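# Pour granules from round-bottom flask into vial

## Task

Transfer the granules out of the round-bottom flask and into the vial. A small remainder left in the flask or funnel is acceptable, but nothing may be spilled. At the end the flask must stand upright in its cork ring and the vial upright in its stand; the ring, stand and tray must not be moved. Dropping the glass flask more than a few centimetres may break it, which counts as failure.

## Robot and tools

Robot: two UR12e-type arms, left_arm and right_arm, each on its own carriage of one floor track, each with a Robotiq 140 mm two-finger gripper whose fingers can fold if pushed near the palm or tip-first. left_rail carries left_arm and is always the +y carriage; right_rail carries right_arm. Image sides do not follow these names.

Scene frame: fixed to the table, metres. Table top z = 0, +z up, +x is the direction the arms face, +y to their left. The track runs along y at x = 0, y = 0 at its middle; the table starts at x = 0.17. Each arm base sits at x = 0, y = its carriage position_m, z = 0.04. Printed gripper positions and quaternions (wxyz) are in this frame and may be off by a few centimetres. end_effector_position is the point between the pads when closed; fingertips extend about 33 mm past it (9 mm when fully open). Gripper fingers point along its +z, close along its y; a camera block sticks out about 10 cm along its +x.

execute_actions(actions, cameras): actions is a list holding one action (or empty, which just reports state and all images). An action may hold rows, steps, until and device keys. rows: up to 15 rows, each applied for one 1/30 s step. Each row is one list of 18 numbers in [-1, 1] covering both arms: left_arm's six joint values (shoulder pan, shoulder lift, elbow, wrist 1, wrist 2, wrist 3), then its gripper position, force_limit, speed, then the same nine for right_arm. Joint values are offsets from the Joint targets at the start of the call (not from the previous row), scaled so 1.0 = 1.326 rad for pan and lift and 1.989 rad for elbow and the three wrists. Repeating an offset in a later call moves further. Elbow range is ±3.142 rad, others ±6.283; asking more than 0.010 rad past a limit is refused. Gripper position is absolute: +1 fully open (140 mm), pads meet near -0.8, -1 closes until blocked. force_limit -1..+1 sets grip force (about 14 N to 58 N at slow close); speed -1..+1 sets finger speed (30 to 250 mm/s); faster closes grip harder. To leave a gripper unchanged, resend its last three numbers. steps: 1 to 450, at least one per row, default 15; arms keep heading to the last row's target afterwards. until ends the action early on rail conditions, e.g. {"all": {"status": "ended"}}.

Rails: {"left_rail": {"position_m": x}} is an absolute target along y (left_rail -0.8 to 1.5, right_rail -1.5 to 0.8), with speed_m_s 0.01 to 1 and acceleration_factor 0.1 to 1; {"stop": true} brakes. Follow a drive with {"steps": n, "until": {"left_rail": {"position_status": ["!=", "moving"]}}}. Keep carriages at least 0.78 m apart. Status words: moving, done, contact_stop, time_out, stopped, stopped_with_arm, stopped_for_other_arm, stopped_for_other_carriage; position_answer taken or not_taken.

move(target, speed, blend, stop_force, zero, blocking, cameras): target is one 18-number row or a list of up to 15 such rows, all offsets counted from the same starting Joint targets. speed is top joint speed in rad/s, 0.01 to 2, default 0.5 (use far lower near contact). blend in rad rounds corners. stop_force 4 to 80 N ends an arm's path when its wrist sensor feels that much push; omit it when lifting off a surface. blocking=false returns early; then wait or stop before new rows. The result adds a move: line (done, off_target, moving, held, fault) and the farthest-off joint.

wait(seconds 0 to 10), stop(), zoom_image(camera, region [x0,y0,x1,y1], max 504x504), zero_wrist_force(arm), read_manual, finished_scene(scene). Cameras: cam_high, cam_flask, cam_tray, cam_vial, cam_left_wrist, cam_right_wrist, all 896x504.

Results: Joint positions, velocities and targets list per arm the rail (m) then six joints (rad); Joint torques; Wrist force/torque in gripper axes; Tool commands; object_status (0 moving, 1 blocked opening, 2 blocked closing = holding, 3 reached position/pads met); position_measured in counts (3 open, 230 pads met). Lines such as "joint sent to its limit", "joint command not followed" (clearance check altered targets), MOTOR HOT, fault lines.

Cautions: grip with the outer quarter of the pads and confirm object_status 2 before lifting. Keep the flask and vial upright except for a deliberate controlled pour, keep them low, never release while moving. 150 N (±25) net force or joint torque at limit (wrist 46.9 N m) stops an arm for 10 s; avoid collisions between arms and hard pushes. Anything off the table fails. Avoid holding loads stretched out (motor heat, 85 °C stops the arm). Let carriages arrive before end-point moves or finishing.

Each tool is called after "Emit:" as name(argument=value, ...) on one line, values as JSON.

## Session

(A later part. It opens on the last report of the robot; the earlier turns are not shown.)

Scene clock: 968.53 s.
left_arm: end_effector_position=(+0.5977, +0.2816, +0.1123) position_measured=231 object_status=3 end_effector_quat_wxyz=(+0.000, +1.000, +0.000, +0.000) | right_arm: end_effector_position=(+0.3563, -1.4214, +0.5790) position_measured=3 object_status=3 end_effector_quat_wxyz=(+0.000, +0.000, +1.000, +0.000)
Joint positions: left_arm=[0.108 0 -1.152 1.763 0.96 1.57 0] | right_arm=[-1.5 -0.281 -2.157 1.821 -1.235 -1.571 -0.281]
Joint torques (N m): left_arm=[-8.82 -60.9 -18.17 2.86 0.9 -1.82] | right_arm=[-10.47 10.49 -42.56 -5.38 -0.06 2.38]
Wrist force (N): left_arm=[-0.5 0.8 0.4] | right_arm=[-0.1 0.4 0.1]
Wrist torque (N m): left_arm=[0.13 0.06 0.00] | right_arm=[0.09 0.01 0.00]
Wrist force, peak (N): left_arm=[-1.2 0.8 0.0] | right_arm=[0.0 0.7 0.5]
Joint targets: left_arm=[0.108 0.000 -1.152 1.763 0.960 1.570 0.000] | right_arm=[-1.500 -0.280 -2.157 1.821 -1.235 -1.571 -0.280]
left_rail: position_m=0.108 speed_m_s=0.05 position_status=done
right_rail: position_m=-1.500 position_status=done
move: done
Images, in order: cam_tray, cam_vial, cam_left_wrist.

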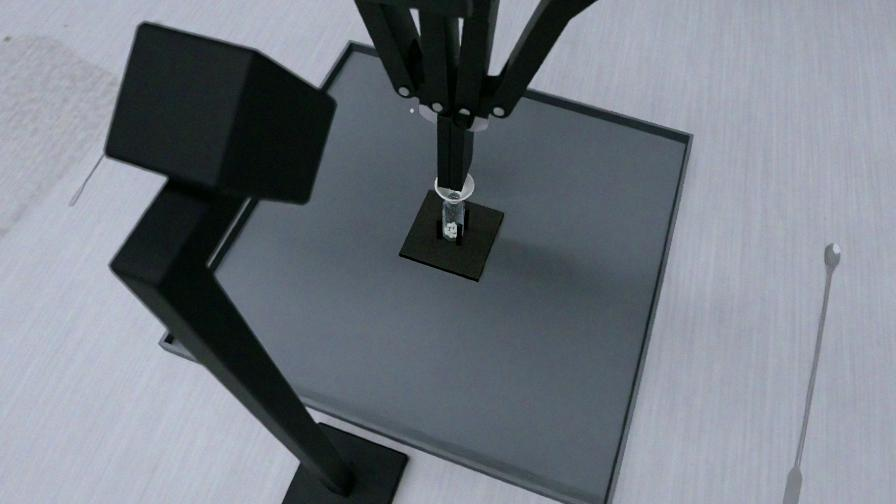

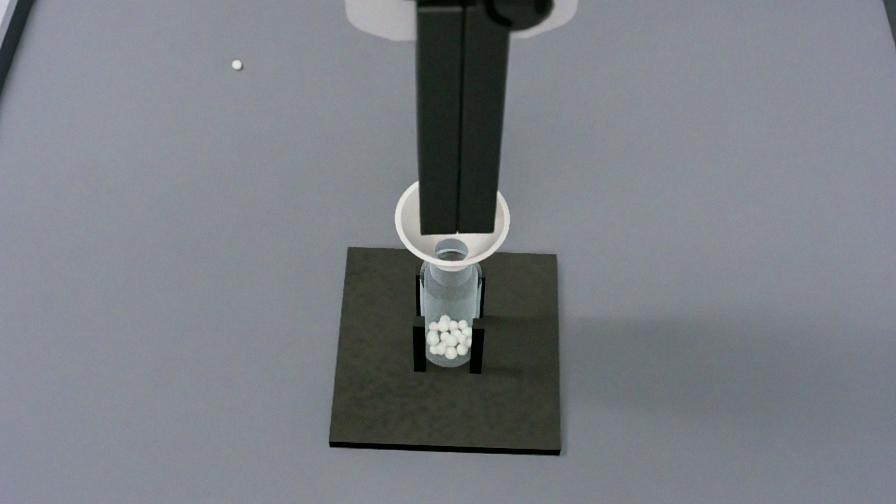

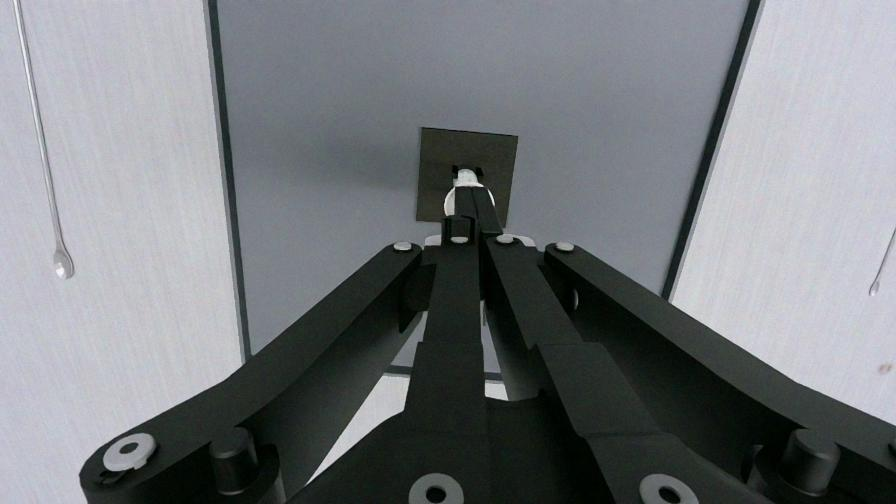

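Emit:
execute_actions(actions=[{"rows":[[0,0,0,0,0,0,-0.68,-0.1,-1,0,0,0,0,0,0,1,1,1]],"steps":45}], cameras=["cam_vial"])

Emit:
move(target=[0,-0.0324,-0.01795,0.0396,0,0,-0.68,-0.1,-1,0,0,0,0,0,0,1,1,1], speed=0.1, cameras=["cam_vial","cam_tray"])

Scene clock: 981.27 s.
left_arm: end_effector_position=(+0.5976, +0.2816, +0.1120) position_measured=214 object_status=3 end_effector_quat_wxyz=(+0.000, +1.000, +0.000, +0.000) | right_arm: end_effector_position=(+0.3563, -1.4214, +0.5790) position_measured=3 object_status=3 end_effector_quat_wxyz=(+0.000, +0.000, +1.000, +0.000)
Joint positions: left_arm=[0.108 0 -1.152 1.763 0.96 1.57 0] | right_arm=[-1.5 -0.28 -2.157 1.821 -1.235 -1.571 -0.281]
Joint torques (N m): left_arm=[-9.85 -61.92 -31.03 4.44 0.87 -1.69] | right_arm=[-11.78 9.36 -41.91 -5.52 0.29 2.34]
Wrist force (N): left_arm=[-0.8 0.0 0.1] | right_arm=[0.0 0.3 0.3]
Wrist torque (N m): left_arm=[-0.03 0.15 0.00] | right_arm=[0.06 -0.01 0.00]
Wrist force, peak (N): left_arm=[-1.0 0.8 0.4] | right_arm=[-0.3 0.5 0.3]
Joint targets: left_arm=[0.108 0.000 -1.152 1.763 0.960 1.570 0.000] | right_arm=[-1.500 -0.280 -2.157 1.821 -1.235 -1.571 -0.280]
left_rail: position_m=0.108 speed_m_s=0.05 position_status=done
right_rail: position_m=-1.500 position_status=done
Images, in order: cam_vial.

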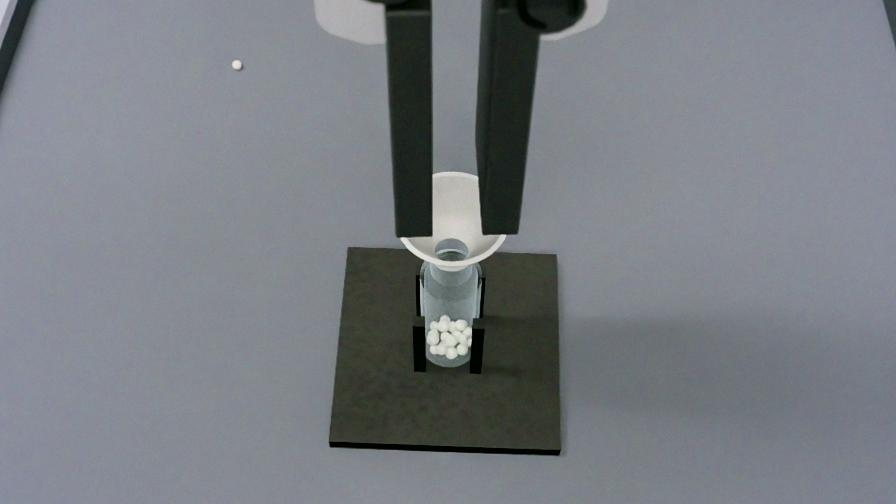

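Scene clock: 982.57 s.
left_arm: end_effector_position=(+0.5977, +0.2816, +0.1598) position_measured=214 object_status=3 end_effector_quat_wxyz=(+0.000, +1.000, +0.000, +0.000) | right_arm: end_effector_position=(+0.3563, -1.4214, +0.5790) position_measured=3 object_status=3 end_effector_quat_wxyz=(+0.000, +0.000, +1.000, +0.000)
Joint positions: left_arm=[0.108 0 -1.195 1.727 1.038 1.57 0] | right_arm=[-1.5 -0.28 -2.157 1.821 -1.235 -1.571 -0.281]
Joint torques (N m): left_arm=[-10.23 -85.65 -45.25 8.45 0.91 -1.8] | right_arm=[-9.3 8.81 -41.21 -5.69 -0.12 2.57]
Wrist force (N): left_arm=[-1.0 0.2 0.6] | right_arm=[-0.3 0.4 -0.3]
Wrist torque (N m): left_arm=[0.00 0.17 -0.04] | right_arm=[0.10 0.06 0.00]
Wrist force, peak (N): left_arm=[-0.9 0.4 1.4] | right_arm=[-0.5 0.5 0.0]
Joint targets: left_arm=[0.108 0.000 -1.195 1.727 1.038 1.570 0.000] | right_arm=[-1.500 -0.280 -2.157 1.821 -1.235 -1.571 -0.280]
left_rail: position_m=0.108 speed_m_s=0.05 position_status=done
right_rail: position_m=-1.500 position_status=done
move: done
Images, in order: cam_tray, cam_vial.

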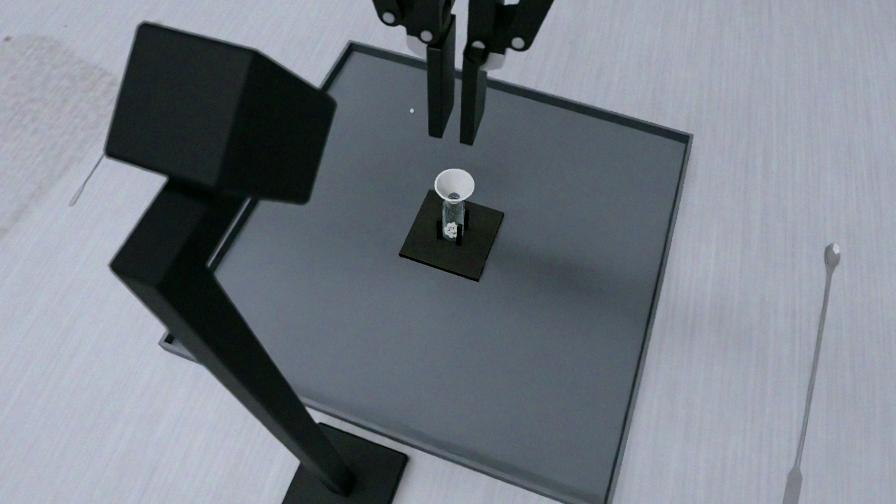

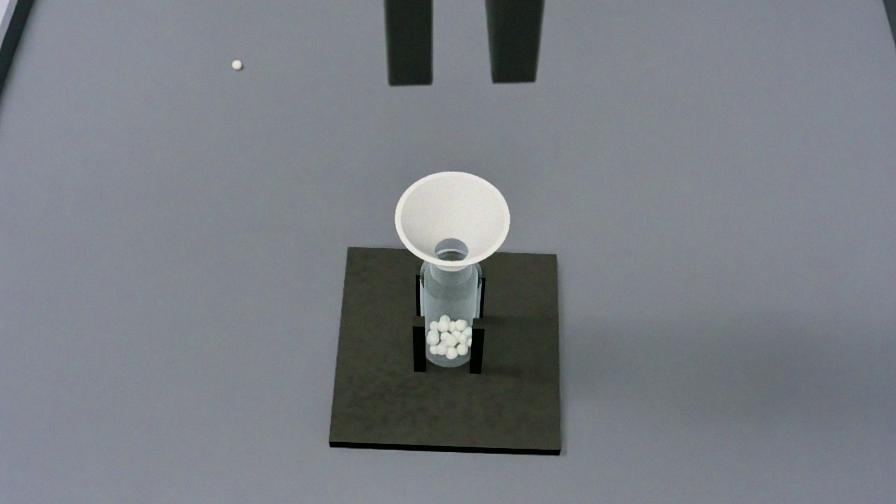

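Emit:
move(target=[0,-0.1172,0.1072,-0.0290,0,0,-0.68,-0.1,-1,0,0,0,0,0,0,1,1,1], speed=0.15, cameras=[])

Emit:
execute_actions(actions=[{"left_rail":{"position_m":0.0371,"speed_m_s":0.1},"steps":90,"until":{"left_rail":{"position_status":["!=","moving"]}}}], cameras=["cam_left_wrist"])

Scene clock: 995.60 s.
left_arm: end_effector_position=(+0.4894, +0.2817, +0.1600) position_measured=214 object_status=3 end_effector_quat_wxyz=(+0.000, +1.000, +0.000, +0.000) | right_arm: end_effector_position=(+0.3563, -1.4214, +0.5790) position_measured=3 object_status=3 end_effector_quat_wxyz=(+0.000, +0.000, +1.000, +0.000)
Joint positions: left_arm=[0.108 0 -1.35 1.94 0.981 1.57 0] | right_arm=[-1.5 -0.28 -2.157 1.821 -1.235 -1.571 -0.28]
Joint torques (N m): left_arm=[-8.93 -69.79 -19.03 3.11 0.87 -1.76] | right_arm=[-9.98 10.3 -41.1 -5.34 -0.15 2.43]
Wrist force (N): left_arm=[-1.3 0.5 0.5] | right_arm=[-0.2 0.2 -0.1]
Wrist torque (N m): left_arm=[0.08 0.25 -0.02] | right_arm=[0.05 0.03 0.00]
Wrist force, peak (N): left_arm=[-2.3 0.4 0.3] | right_arm=[-0.2 0.7 0.1]
Joint targets: left_arm=[0.108 0.000 -1.350 1.940 0.981 1.570 0.000] | right_arm=[-1.500 -0.280 -2.157 1.821 -1.235 -1.571 -0.280]
left_rail: position_m=0.108 speed_m_s=0.05 position_status=done
right_rail: position_m=-1.500 position_status=done
move: done

Scene clock: 996.90 s.
left_arm: end_effector_position=(+0.4891, +0.2112, +0.1600) position_measured=214 object_status=3 end_effector_quat_wxyz=(+0.000, +1.000, +0.000, +0.000) end_effector_velocity=(+0.000, -0.001, +0.000) end_effector_angular_velocity=(+0.001, +0.000, +0.000) | right_arm: end_effector_position=(+0.3563, -1.4214, +0.5790) position_measured=3 object_status=3 end_effector_quat_wxyz=(+0.000, +0.000, +1.000, +0.000)
Joint positions: left_arm=[0.037 0 -1.35 1.94 0.981 1.57 0] | right_arm=[-1.5 -0.28 -2.157 1.821 -1.235 -1.571 -0.28]
Joint velocities: left_arm=[-0.001 0 0 0 0 -0.001 -0.001] | right_arm=[within noise]
Joint torques (N m): left_arm=[-9.11 -69.15 -22.53 3.63 0.67 -1.63] | right_arm=[-12.92 10.02 -41 -5.49 -0.21 2.22]
Wrist force (N): left_arm=[-1.0 0.2 0.5] | right_arm=[-0.5 0.1 0.1]
Wrist torque (N m): left_arm=[0.02 0.19 -0.02] | right_arm=[0.04 0.10 0.00]
Wrist force, peak (N): left_arm=[-1.1 1.2 0.5] | right_arm=[0.0 0.6 0.5]
Joint targets: left_arm=[0.037 0.000 -1.350 1.940 0.981 1.570 0.000] | right_arm=[-1.500 -0.280 -2.157 1.821 -1.235 -1.571 -0.280]
Tool commands: left_gripper/position=-0.68 left_gripper/force_limit=-0.1 left_gripper/speed=-1.0 right_gripper/position=+1.0 right_gripper/force_limit=+1.0 right_gripper/speed=+1.0
left_rail: position_m=0.037 speed_m_s=0.10 position_status=done
right_rail: position_m=-1.500 position_status=done
Images, in order: cam_left_wrist.

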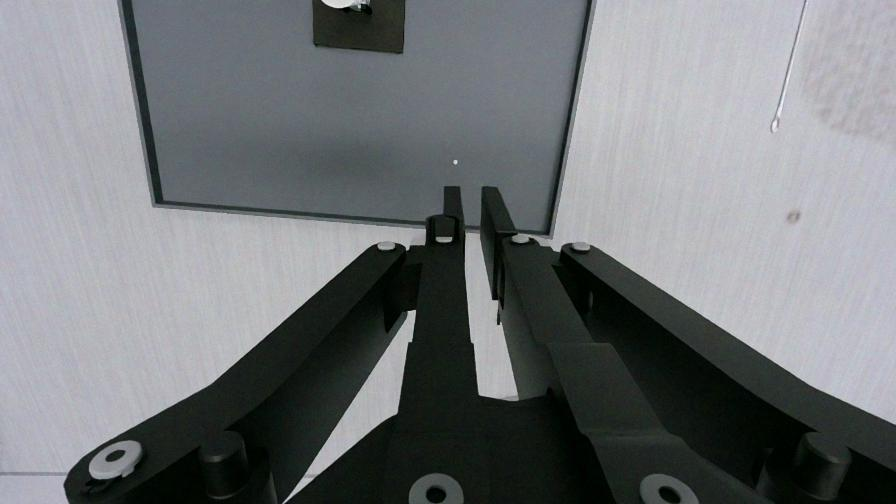

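Emit:
execute_actions(actions=[{"left_rail":{"position_m":0.0413,"speed_m_s":0.05},"rows":[[0,0,0,0,0,0,-0.68,-0.1,-1,0,0,0,0,0,0,1,1,1]],"steps":60}], cameras=["cam_left_wrist"])

Emit:
move(target=[[0,0.055,0.0255,-0.061,0,0,-0.68,-0.1,-1,0,0,0,0,0,0,1,1,1],[0,0.1030,0.0408,-0.1096,0,0,-0.68,-0.1,-1,0,0,0,0,0,0,1,1,1]], speed=[0.1,0.03], blend=[0.01,0], cameras=["cam_vial","cam_left_wrist"])

Scene clock: 1006.90 s.
left_arm: end_effector_position=(+0.4891, +0.2154, +0.1600) position_measured=214 object_status=3 end_effector_quat_wxyz=(+0.000, +1.000, +0.000, +0.000) | right_arm: end_effector_position=(+0.3563, -1.4214, +0.5790) position_measured=3 object_status=3 end_effector_quat_wxyz=(+0.000, +0.000, +1.000, +0.000)
Joint positions: left_arm=[0.041 0 -1.35 1.94 0.981 1.57 0] | right_arm=[-1.5 -0.28 -2.157 1.821 -1.235 -1.571 -0.281]
Joint torques (N m): left_arm=[-5.23 -67.77 -37.54 5.65 0.77 -1.6] | right_arm=[-12.31 9.46 -42.54 -5.42 -0.1 2.62]
Wrist force (N): left_arm=[-0.8 0.4 0.4] | right_arm=[-0.1 0.0 0.3]
Wrist torque (N m): left_arm=[0.05 0.14 -0.02] | right_arm=[0.01 0.00 0.00]
Wrist force, peak (N): left_arm=[-0.9 1.6 0.3] | right_arm=[-0.2 0.6 0.5]
Joint targets: left_arm=[0.041 0.000 -1.350 1.940 0.981 1.570 0.000] | right_arm=[-1.500 -0.280 -2.157 1.821 -1.235 -1.571 -0.280]
left_rail: position_m=0.041 speed_m_s=0.05 position_status=done
right_rail: position_m=-1.500 position_status=done
Images, in order: cam_left_wrist.

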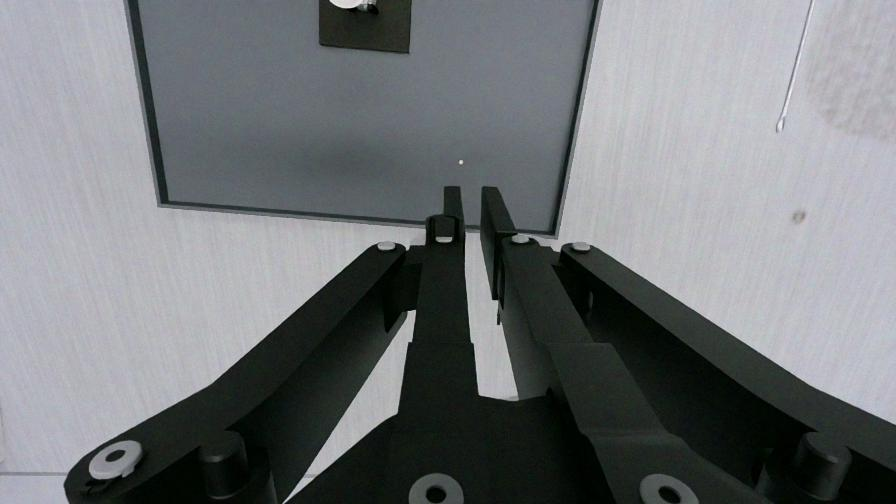

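Scene clock: 1011.70 s.
left_arm: end_effector_position=(+0.4895, +0.2154, +0.0413) position_measured=214 object_status=3 end_effector_quat_wxyz=(+0.000, +1.000, +0.000, +0.000) | right_arm: end_effector_position=(+0.3563, -1.4214, +0.5790) position_measured=3 object_status=3 end_effector_quat_wxyz=(+0.000, +0.000, +1.000, +0.000)
Joint positions: left_arm=[0.041 0 -1.214 2.021 0.763 1.57 0] | right_arm=[-1.5 -0.281 -2.157 1.821 -1.235 -1.571 -0.281]
Joint torques (N m): left_arm=[4.2 -46.89 -13.31 3.25 0.86 -1.77] | right_arm=[-11.99 12.09 -41.5 -5.9 -0.09 2.18]
Wrist force (N): left_arm=[-0.9 0.6 0.2] | right_arm=[0.0 0.4 -0.1]
Wrist torque (N m): left_arm=[0.12 0.16 -0.04] | right_arm=[0.08 -0.02 0.00]
Wrist force, peak (N): left_arm=[-1.4 0.6 0.2] | right_arm=[-0.3 0.7 -0.2]
Joint targets: left_arm=[0.041 0.000 -1.214 2.021 0.763 1.570 0.000] | right_arm=[-1.500 -0.280 -2.157 1.821 -1.235 -1.571 -0.280]
left_rail: position_m=0.041 speed_m_s=0.05 position_status=done
right_rail: position_m=-1.500 position_status=done
move: done
Images, in order: cam_vial, cam_left_wrist.

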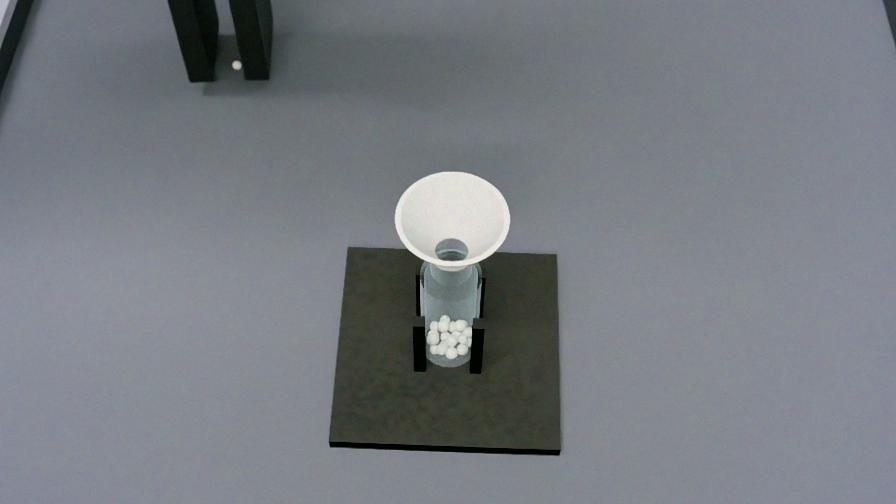

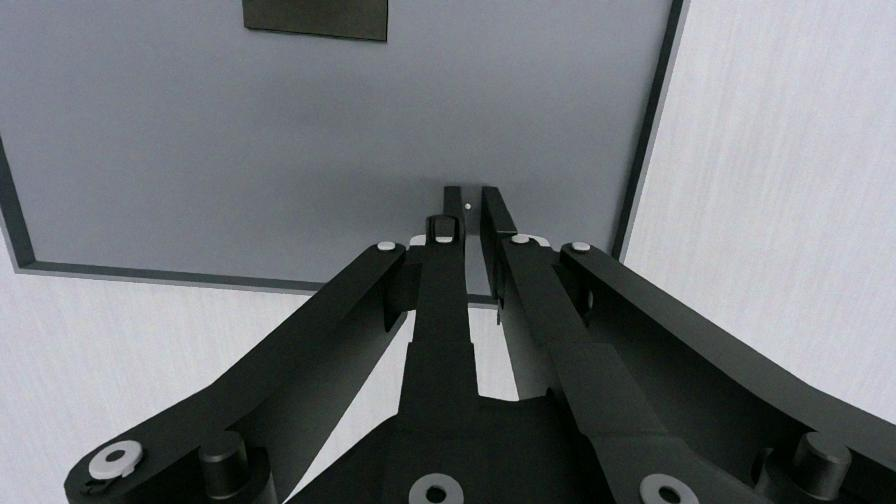

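Emit:
move(target=[0,0.0050,0.0016,-0.0048,0,0,-0.68,-0.1,-1,0,0,0,0,0,0,1,1,1], speed=0.01, cameras=["cam_vial"])

Emit:
zoom_image(camera="cam_vial", region=[160, 20, 320, 110])

Scene clock: 1023.13 s.
left_arm: end_effector_position=(+0.4891, +0.2154, +0.0361) position_measured=214 object_status=3 end_effector_quat_wxyz=(+0.000, +1.000, +0.000, +0.000) | right_arm: end_effector_position=(+0.3563, -1.4214, +0.5790) position_measured=3 object_status=3 end_effector_quat_wxyz=(+0.000, +0.000, +1.000, +0.000)
Joint positions: left_arm=[0.041 0 -1.207 2.025 0.754 1.57 0] | right_arm=[-1.5 -0.281 -2.157 1.821 -1.235 -1.571 -0.28]
Joint torques (N m): left_arm=[10.65 -45.69 -14.06 2.17 0.72 -1.79] | right_arm=[-10.23 10.28 -42.41 -5.32 0.15 2.59]
Wrist force (N): left_arm=[-0.8 0.2 0.4] | right_arm=[0.0 0.4 0.1]
Wrist torque (N m): left_arm=[0.03 0.16 -0.04] | right_arm=[0.09 -0.02 0.00]
Wrist force, peak (N): left_arm=[-1.2 0.8 0.4] | right_arm=[-0.3 0.5 0.5]
Joint targets: left_arm=[0.041 0.000 -1.207 2.025 0.753 1.570 0.000] | right_arm=[-1.500 -0.280 -2.157 1.821 -1.235 -1.571 -0.280]
left_rail: position_m=0.041 speed_m_s=0.05 position_status=done
right_rail: position_m=-1.500 position_status=done
move: done
Images, in order: cam_vial.

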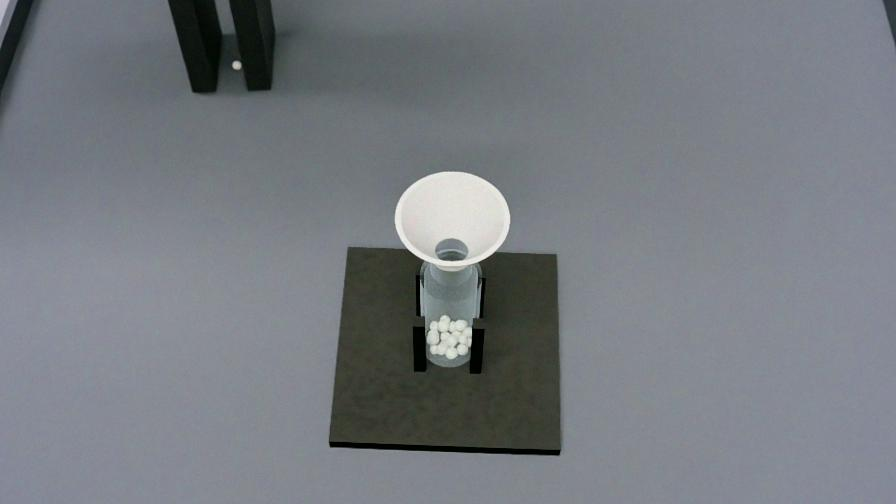

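Scaled by 3.150 from the camera's 896x504 image, which has a finer 1280x720 frame.

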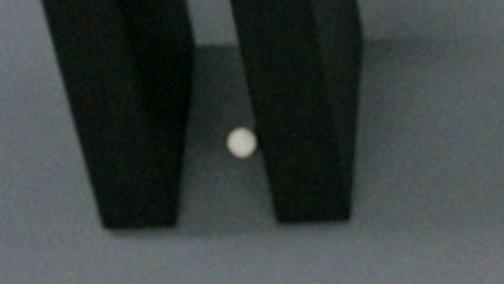

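Emit:
execute_actions(actions=[{"rows":[[0,0,0,0,0,0,-1,-0.1,-1,0,0,0,0,0,0,1,1,1]],"steps":75}], cameras=["cam_vial"])

Emit:
move(target=[[0,-0.0024,-0.0009,0.0026,0,0,-1,-0.1,-1,0,0,0,0,0,0,1,1,1],[0,-0.1080,-0.0424,0.1144,0,0,-1,-0.1,-1,0,0,0,0,0,0,1,1,1]], speed=[0.01,0.12], cameras=["cam_vial","cam_left_wrist","cam_tray"])

Scene clock: 1031.77 s.
left_arm: end_effector_position=(+0.4891, +0.2154, +0.0359) position_measured=231 object_status=3 end_effector_quat_wxyz=(+0.000, +1.000, +0.000, +0.000) | right_arm: end_effector_position=(+0.3563, -1.4214, +0.5790) position_measured=3 object_status=3 end_effector_quat_wxyz=(+0.000, +0.000, +1.000, +0.000)
Joint positions: left_arm=[0.041 0 -1.207 2.025 0.753 1.57 0] | right_arm=[-1.5 -0.281 -2.157 1.821 -1.235 -1.571 -0.281]
Joint torques (N m): left_arm=[9.84 -50.26 -28.16 5.41 0.82 -1.95] | right_arm=[-8.01 6.95 -41.4 -5.61 -0.27 2.45]
Wrist force (N): left_arm=[-0.6 0.3 -0.2] | right_arm=[-0.1 0.1 0.4]
Wrist torque (N m): left_arm=[0.04 0.10 -0.04] | right_arm=[0.03 0.01 0.00]
Wrist force, peak (N): left_arm=[-1.0 0.8 0.3] | right_arm=[-0.4 0.7 0.1]
Joint targets: left_arm=[0.041 0.000 -1.207 2.025 0.753 1.570 0.000] | right_arm=[-1.500 -0.280 -2.157 1.821 -1.235 -1.571 -0.280]
left_rail: position_m=0.041 speed_m_s=0.05 position_status=done
right_rail: position_m=-1.500 position_status=done
Images, in order: cam_vial.

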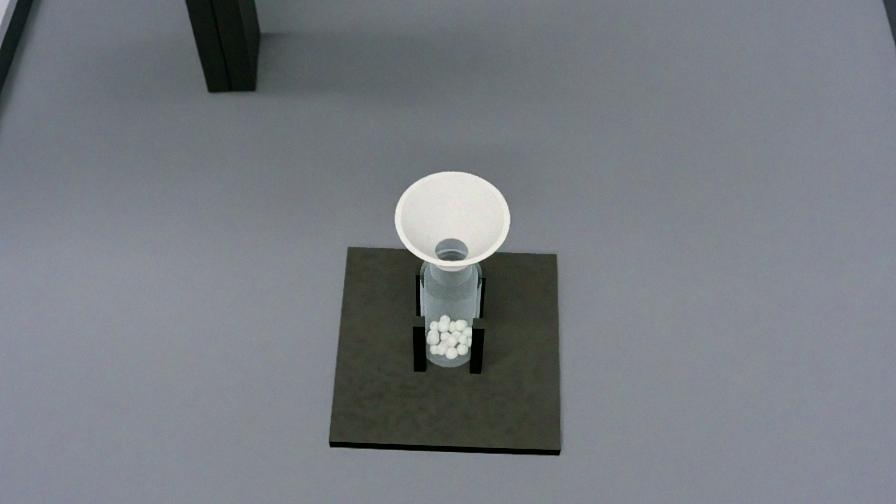

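Scene clock: 1034.90 s.
left_arm: end_effector_position=(+0.4891, +0.2154, +0.1598) position_measured=231 object_status=3 end_effector_quat_wxyz=(+0.000, +1.000, +0.000, +0.000) | right_arm: end_effector_position=(+0.3563, -1.4214, +0.5790) position_measured=3 object_status=3 end_effector_quat_wxyz=(+0.000, +0.000, +1.000, +0.000)
Joint positions: left_arm=[0.041 0 -1.35 1.94 0.98 1.57 0] | right_arm=[-1.5 -0.28 -2.157 1.821 -1.235 -1.571 -0.281]
Joint torques (N m): left_arm=[10.66 -68.67 -42.02 7.93 0.85 -1.68] | right_arm=[-11.17 12.74 -42.8 -5.58 -0.39 2.65]
Wrist force (N): left_arm=[-0.7 0.3 0.5] | right_arm=[-0.1 0.2 0.0]
Wrist torque (N m): left_arm=[0.03 0.13 -0.01] | right_arm=[0.04 0.01 0.00]
Wrist force, peak (N): left_arm=[-1.2 0.8 0.7] | right_arm=[0.1 0.5 0.4]
Joint targets: left_arm=[0.041 0.000 -1.350 1.940 0.981 1.570 0.000] | right_arm=[-1.500 -0.280 -2.157 1.821 -1.235 -1.571 -0.280]
left_rail: position_m=0.041 speed_m_s=0.05 position_status=done
right_rail: position_m=-1.500 position_status=done
move: done
Images, in order: cam_tray, cam_vial, cam_left_wrist.

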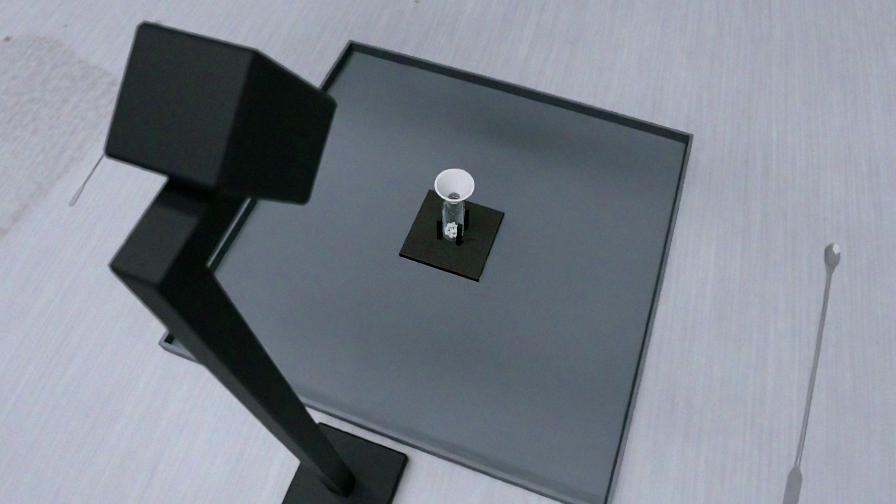

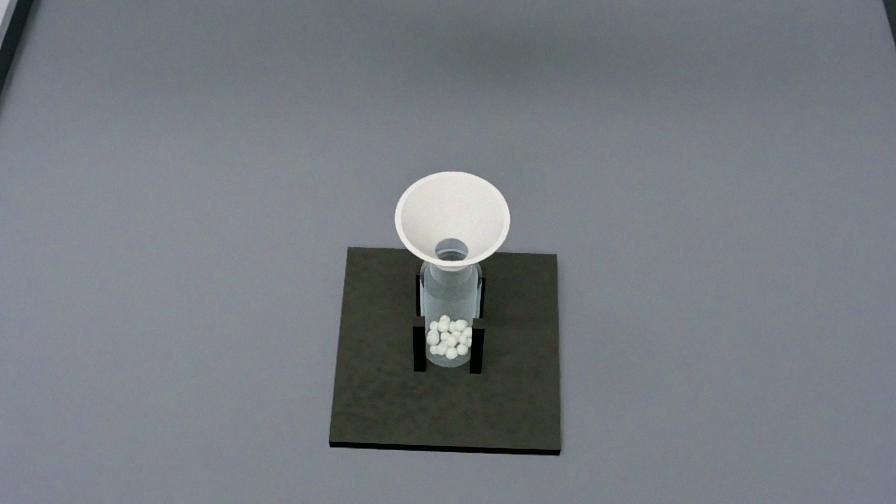

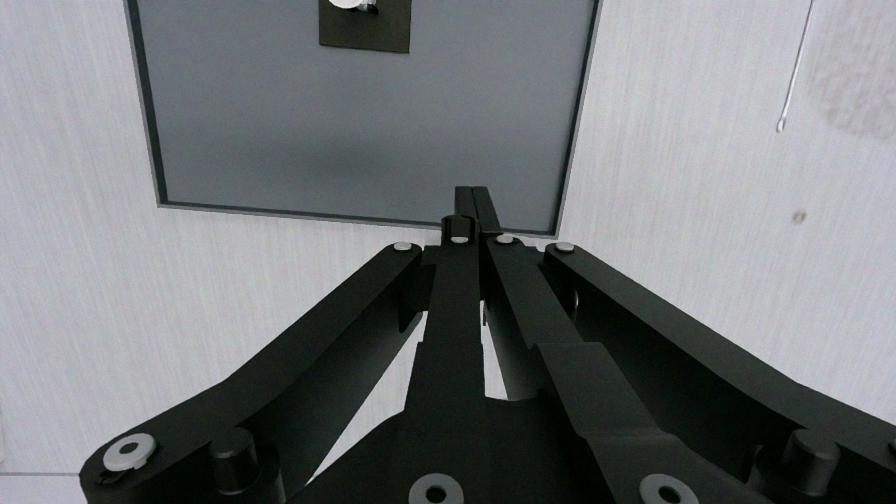

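Emit:
execute_actions(actions=[{"left_rail":{"position_m":0.1074,"speed_m_s":0.06,"acceleration_factor":0.2},"steps":120,"until":{"left_rail":{"position_status":["!=","moving"]}}}], cameras=[])

Emit:
move(target=[[0,0.1172,-0.1072,0.0290,0,0,-1,-0.1,-1,0,0,0,0,0,0,1,1,1],[0,0.1496,-0.08925,-0.0106,0,0,-1,-0.1,-1,0,0,0,0,0,0,1,1,1]], speed=[0.15,0.05], cameras=["cam_vial"])

Emit:
execute_actions(actions=[{"rows":[[0,0,0,0,0,0,-0.68,-0.1,-1,0,0,0,0,0,0,1,1,1]],"steps":45}], cameras=["cam_vial"])

Scene clock: 1044.30 s.
left_arm: end_effector_position=(+0.4891, +0.2814, +0.1600) position_measured=231 object_status=3 end_effector_quat_wxyz=(+0.000, +1.000, +0.000, +0.000) | right_arm: end_effector_position=(+0.3563, -1.4214, +0.5790) position_measured=3 object_status=3 end_effector_quat_wxyz=(+0.000, +0.000, +1.000, +0.000)
Joint positions: left_arm=[0.107 0 -1.35 1.94 0.981 1.57 0] | right_arm=[-1.5 -0.28 -2.157 1.821 -1.235 -1.571 -0.28]
Joint torques (N m): left_arm=[10.12 -67.52 -31.11 5.5 0.91 -1.95] | right_arm=[-13.73 9.06 -41.74 -5.2 -0.25 2.29]
Wrist force (N): left_arm=[-1.1 0.6 0.2] | right_arm=[-0.3 0.4 0.2]
Wrist torque (N m): left_arm=[0.08 0.22 -0.02] | right_arm=[0.08 0.05 0.00]
Wrist force, peak (N): left_arm=[-1.5 0.5 0.4] | right_arm=[-0.3 0.7 0.4]
Joint targets: left_arm=[0.107 0.000 -1.350 1.940 0.981 1.570 0.000] | right_arm=[-1.500 -0.280 -2.157 1.821 -1.235 -1.571 -0.280]
Tool commands: left_gripper/position=-1.0 left_gripper/force_limit=-0.1 left_gripper/speed=-1.0 right_gripper/position=+1.0 right_gripper/force_limit=+1.0 right_gripper/speed=+1.0
left_rail: position_m=0.107 speed_m_s=0.06 position_status=done
right_rail: position_m=-1.500 position_status=done

Scene clock: 1047.73 s.
left_arm: end_effector_position=(+0.5977, +0.2814, +0.1123) position_measured=231 object_status=3 end_effector_quat_wxyz=(+0.000, +1.000, +0.000, +0.000) | right_arm: end_effector_position=(+0.3563, -1.4214, +0.5790) position_measured=3 object_status=3 end_effector_quat_wxyz=(+0.000, +0.000, +1.000, +0.000)
Joint positions: left_arm=[0.107 0 -1.152 1.763 0.96 1.57 0] | right_arm=[-1.5 -0.28 -2.157 1.821 -1.235 -1.571 -0.28]
Joint torques (N m): left_arm=[11.41 -64.51 -18.47 3.34 0.69 -1.73] | right_arm=[-12.89 12.88 -42.56 -5.37 -0.01 2.47]
Wrist force (N): left_arm=[-0.7 0.6 0.4] | right_arm=[-0.3 0.2 0.1]
Wrist torque (N m): left_arm=[0.08 0.11 -0.01] | right_arm=[0.05 0.06 0.00]
Wrist force, peak (N): left_arm=[-2.0 0.2 0.8] | right_arm=[-0.1 0.7 0.4]
Joint targets: left_arm=[0.107 0.000 -1.152 1.763 0.960 1.570 0.000] | right_arm=[-1.500 -0.280 -2.157 1.821 -1.235 -1.571 -0.280]
left_rail: position_m=0.107 speed_m_s=0.06 position_status=done
right_rail: position_m=-1.500 position_status=done
move: done
Images, in order: cam_vial.

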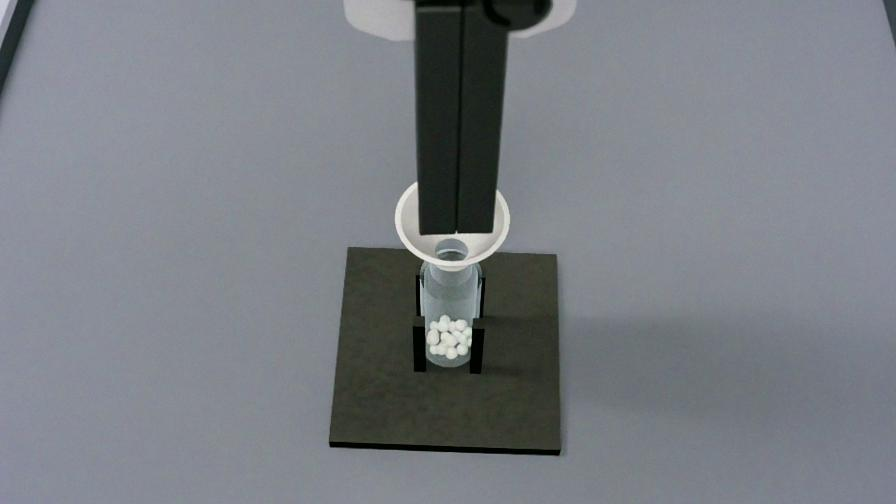

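Scene clock: 1049.43 s.
left_arm: end_effector_position=(+0.5976, +0.2814, +0.1120) position_measured=214 object_status=3 end_effector_quat_wxyz=(+0.000, +1.000, +0.000, +0.000) | right_arm: end_effector_position=(+0.3563, -1.4214, +0.5790) position_measured=3 object_status=3 end_effector_quat_wxyz=(+0.000, +0.000, +1.000, +0.000)
Joint positions: left_arm=[0.107 0 -1.152 1.763 0.96 1.57 0] | right_arm=[-1.5 -0.28 -2.157 1.821 -1.235 -1.571 -0.28]
Joint torques (N m): left_arm=[10.93 -61.87 -23.77 3.76 0.73 -1.71] | right_arm=[-12.23 10.09 -41.62 -5.53 -0.03 2.34]
Wrist force (N): left_arm=[-0.4 0.1 0.3] | right_arm=[0.1 0.3 0.2]
Wrist torque (N m): left_arm=[0.00 0.04 0.00] | right_arm=[0.07 -0.04 0.00]
Wrist force, peak (N): left_arm=[-0.9 0.5 0.5] | right_arm=[-0.2 -0.1 0.6]
Joint targets: left_arm=[0.107 0.000 -1.152 1.763 0.960 1.570 0.000] | right_arm=[-1.500 -0.280 -2.157 1.821 -1.235 -1.571 -0.280]
left_rail: position_m=0.107 speed_m_s=0.06 position_status=done
right_rail: position_m=-1.500 position_status=done
Images, in order: cam_vial.

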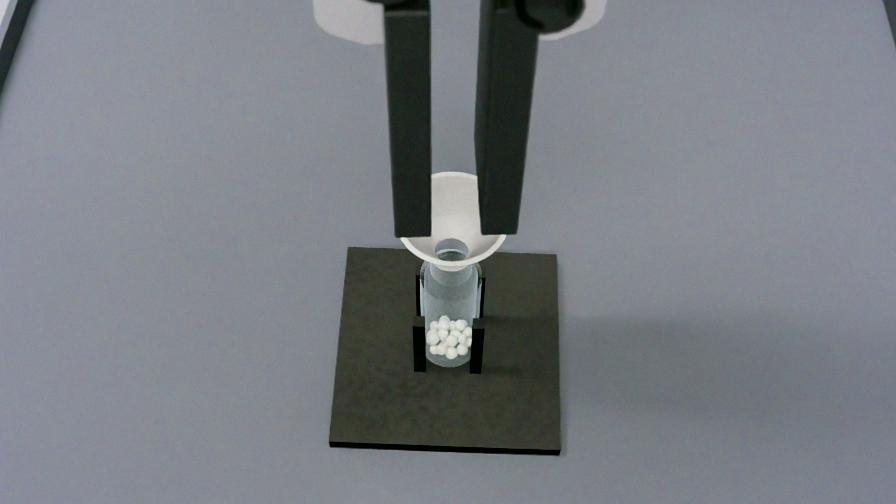

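Emit:
move(target=[0,-0.0324,-0.01795,0.0396,0,0,-0.68,-0.1,-1,0,0,0,0,0,0,1,1,1], speed=0.1)

Emit:
zoom_image(camera="cam_vial", region=[340, 160, 560, 400])

Scene clock: 1055.50 s.
left_arm: end_effector_position=(+0.5977, +0.2814, +0.1598) position_measured=214 object_status=3 end_effector_quat_wxyz=(+0.000, +1.000, +0.000, +0.000) | right_arm: end_effector_position=(+0.3563, -1.4214, +0.5790) position_measured=3 object_status=3 end_effector_quat_wxyz=(+0.000, +0.000, +1.000, +0.000)
Joint positions: left_arm=[0.107 0 -1.195 1.727 1.038 1.57 0] | right_arm=[-1.5 -0.281 -2.157 1.821 -1.235 -1.571 -0.28]
Joint torques (N m): left_arm=[9.73 -79.08 -45.73 7.7 0.76 -1.76] | right_arm=[-12.65 9.8 -42.35 -5.53 -0.05 2.7]
Wrist force (N): left_arm=[-0.6 0.2 0.2] | right_arm=[-0.1 0.2 0.1]
Wrist torque (N m): left_arm=[0.01 0.08 -0.04] | right_arm=[0.05 0.02 0.00]
Wrist force, peak (N): left_arm=[-1.0 0.2 1.2] | right_arm=[-0.4 0.3 0.6]
Joint targets: left_arm=[0.107 0.000 -1.195 1.727 1.038 1.570 0.000] | right_arm=[-1.500 -0.280 -2.157 1.821 -1.235 -1.571 -0.280]
left_rail: position_m=0.107 speed_m_s=0.06 position_status=done
right_rail: position_m=-1.500 position_status=done
move: done

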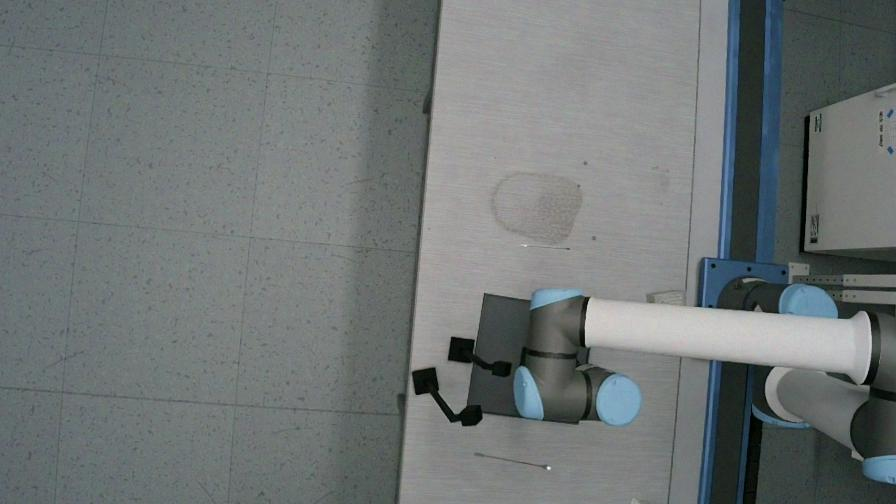

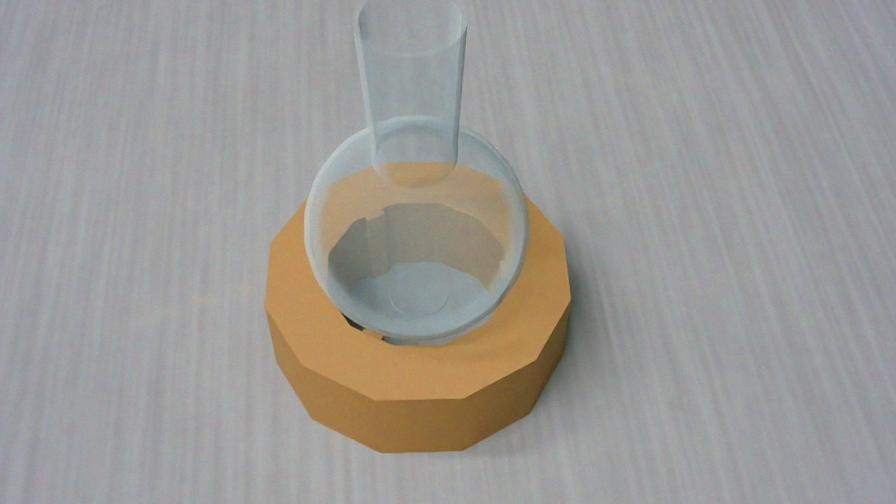

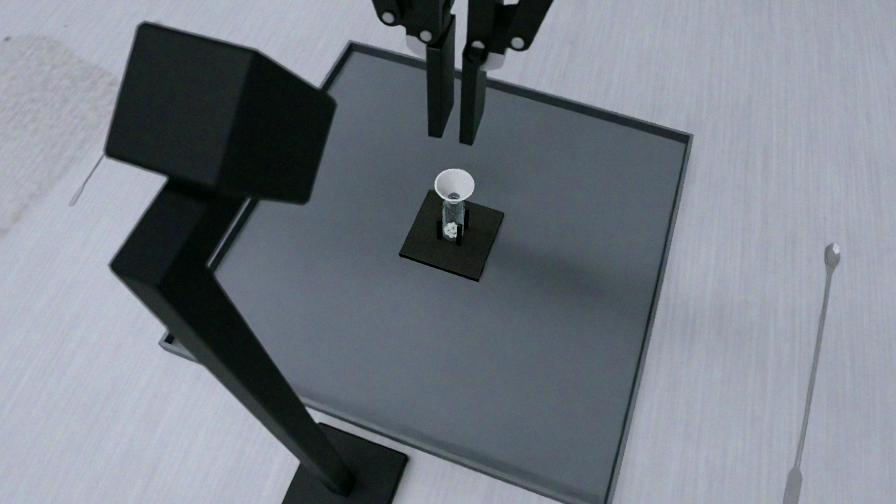

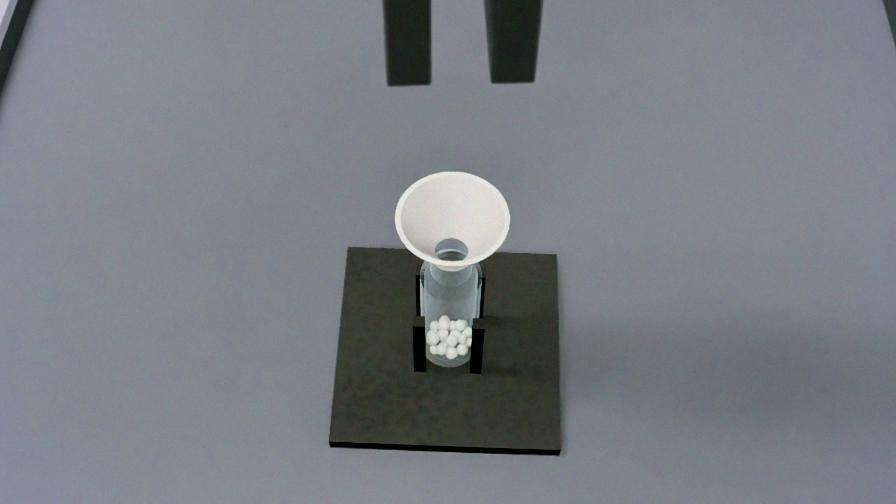

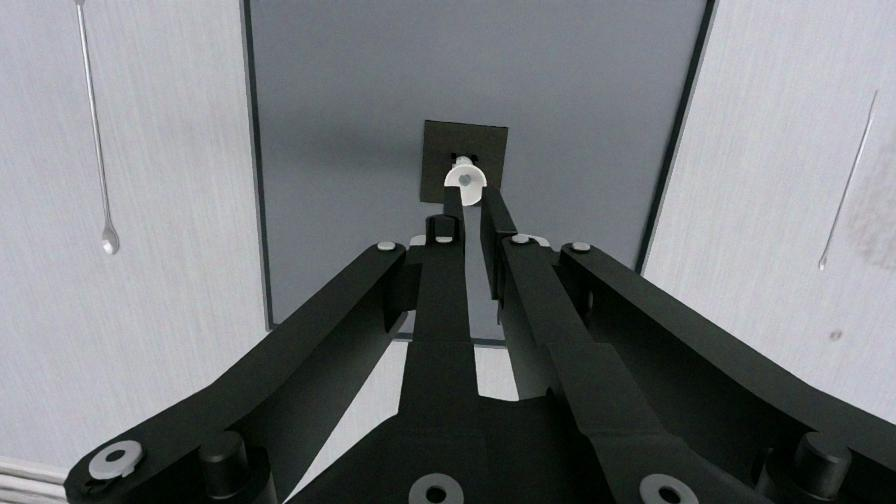

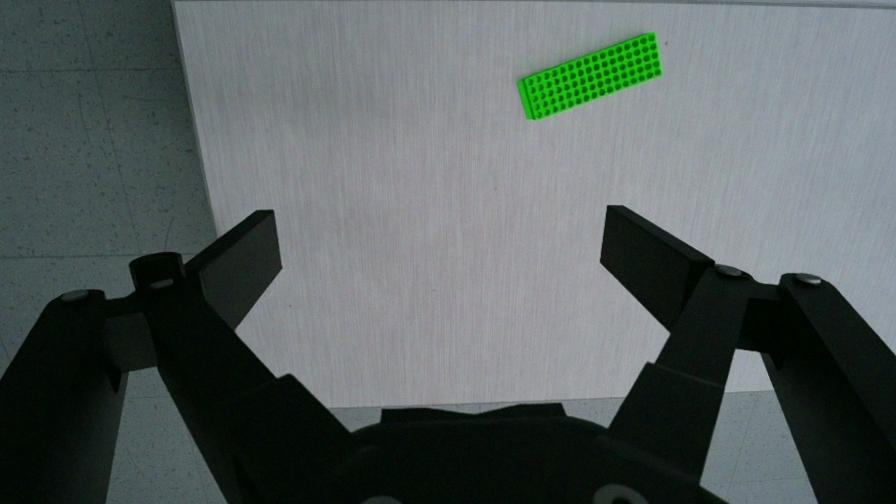

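Scaled by 2.100 from the camera's 896x504 image, which has a finer 1280x720 frame.

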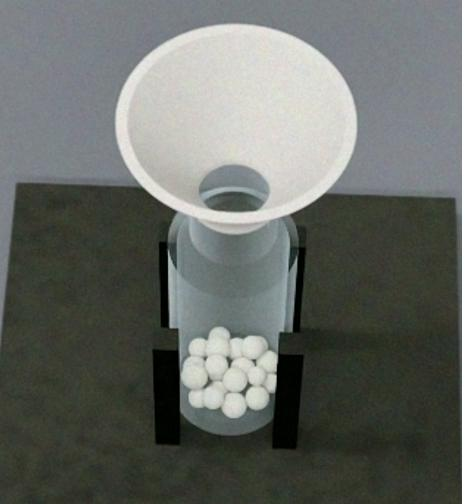

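Emit:
finished_scene(scene=1)

The scene is finished: the task was done.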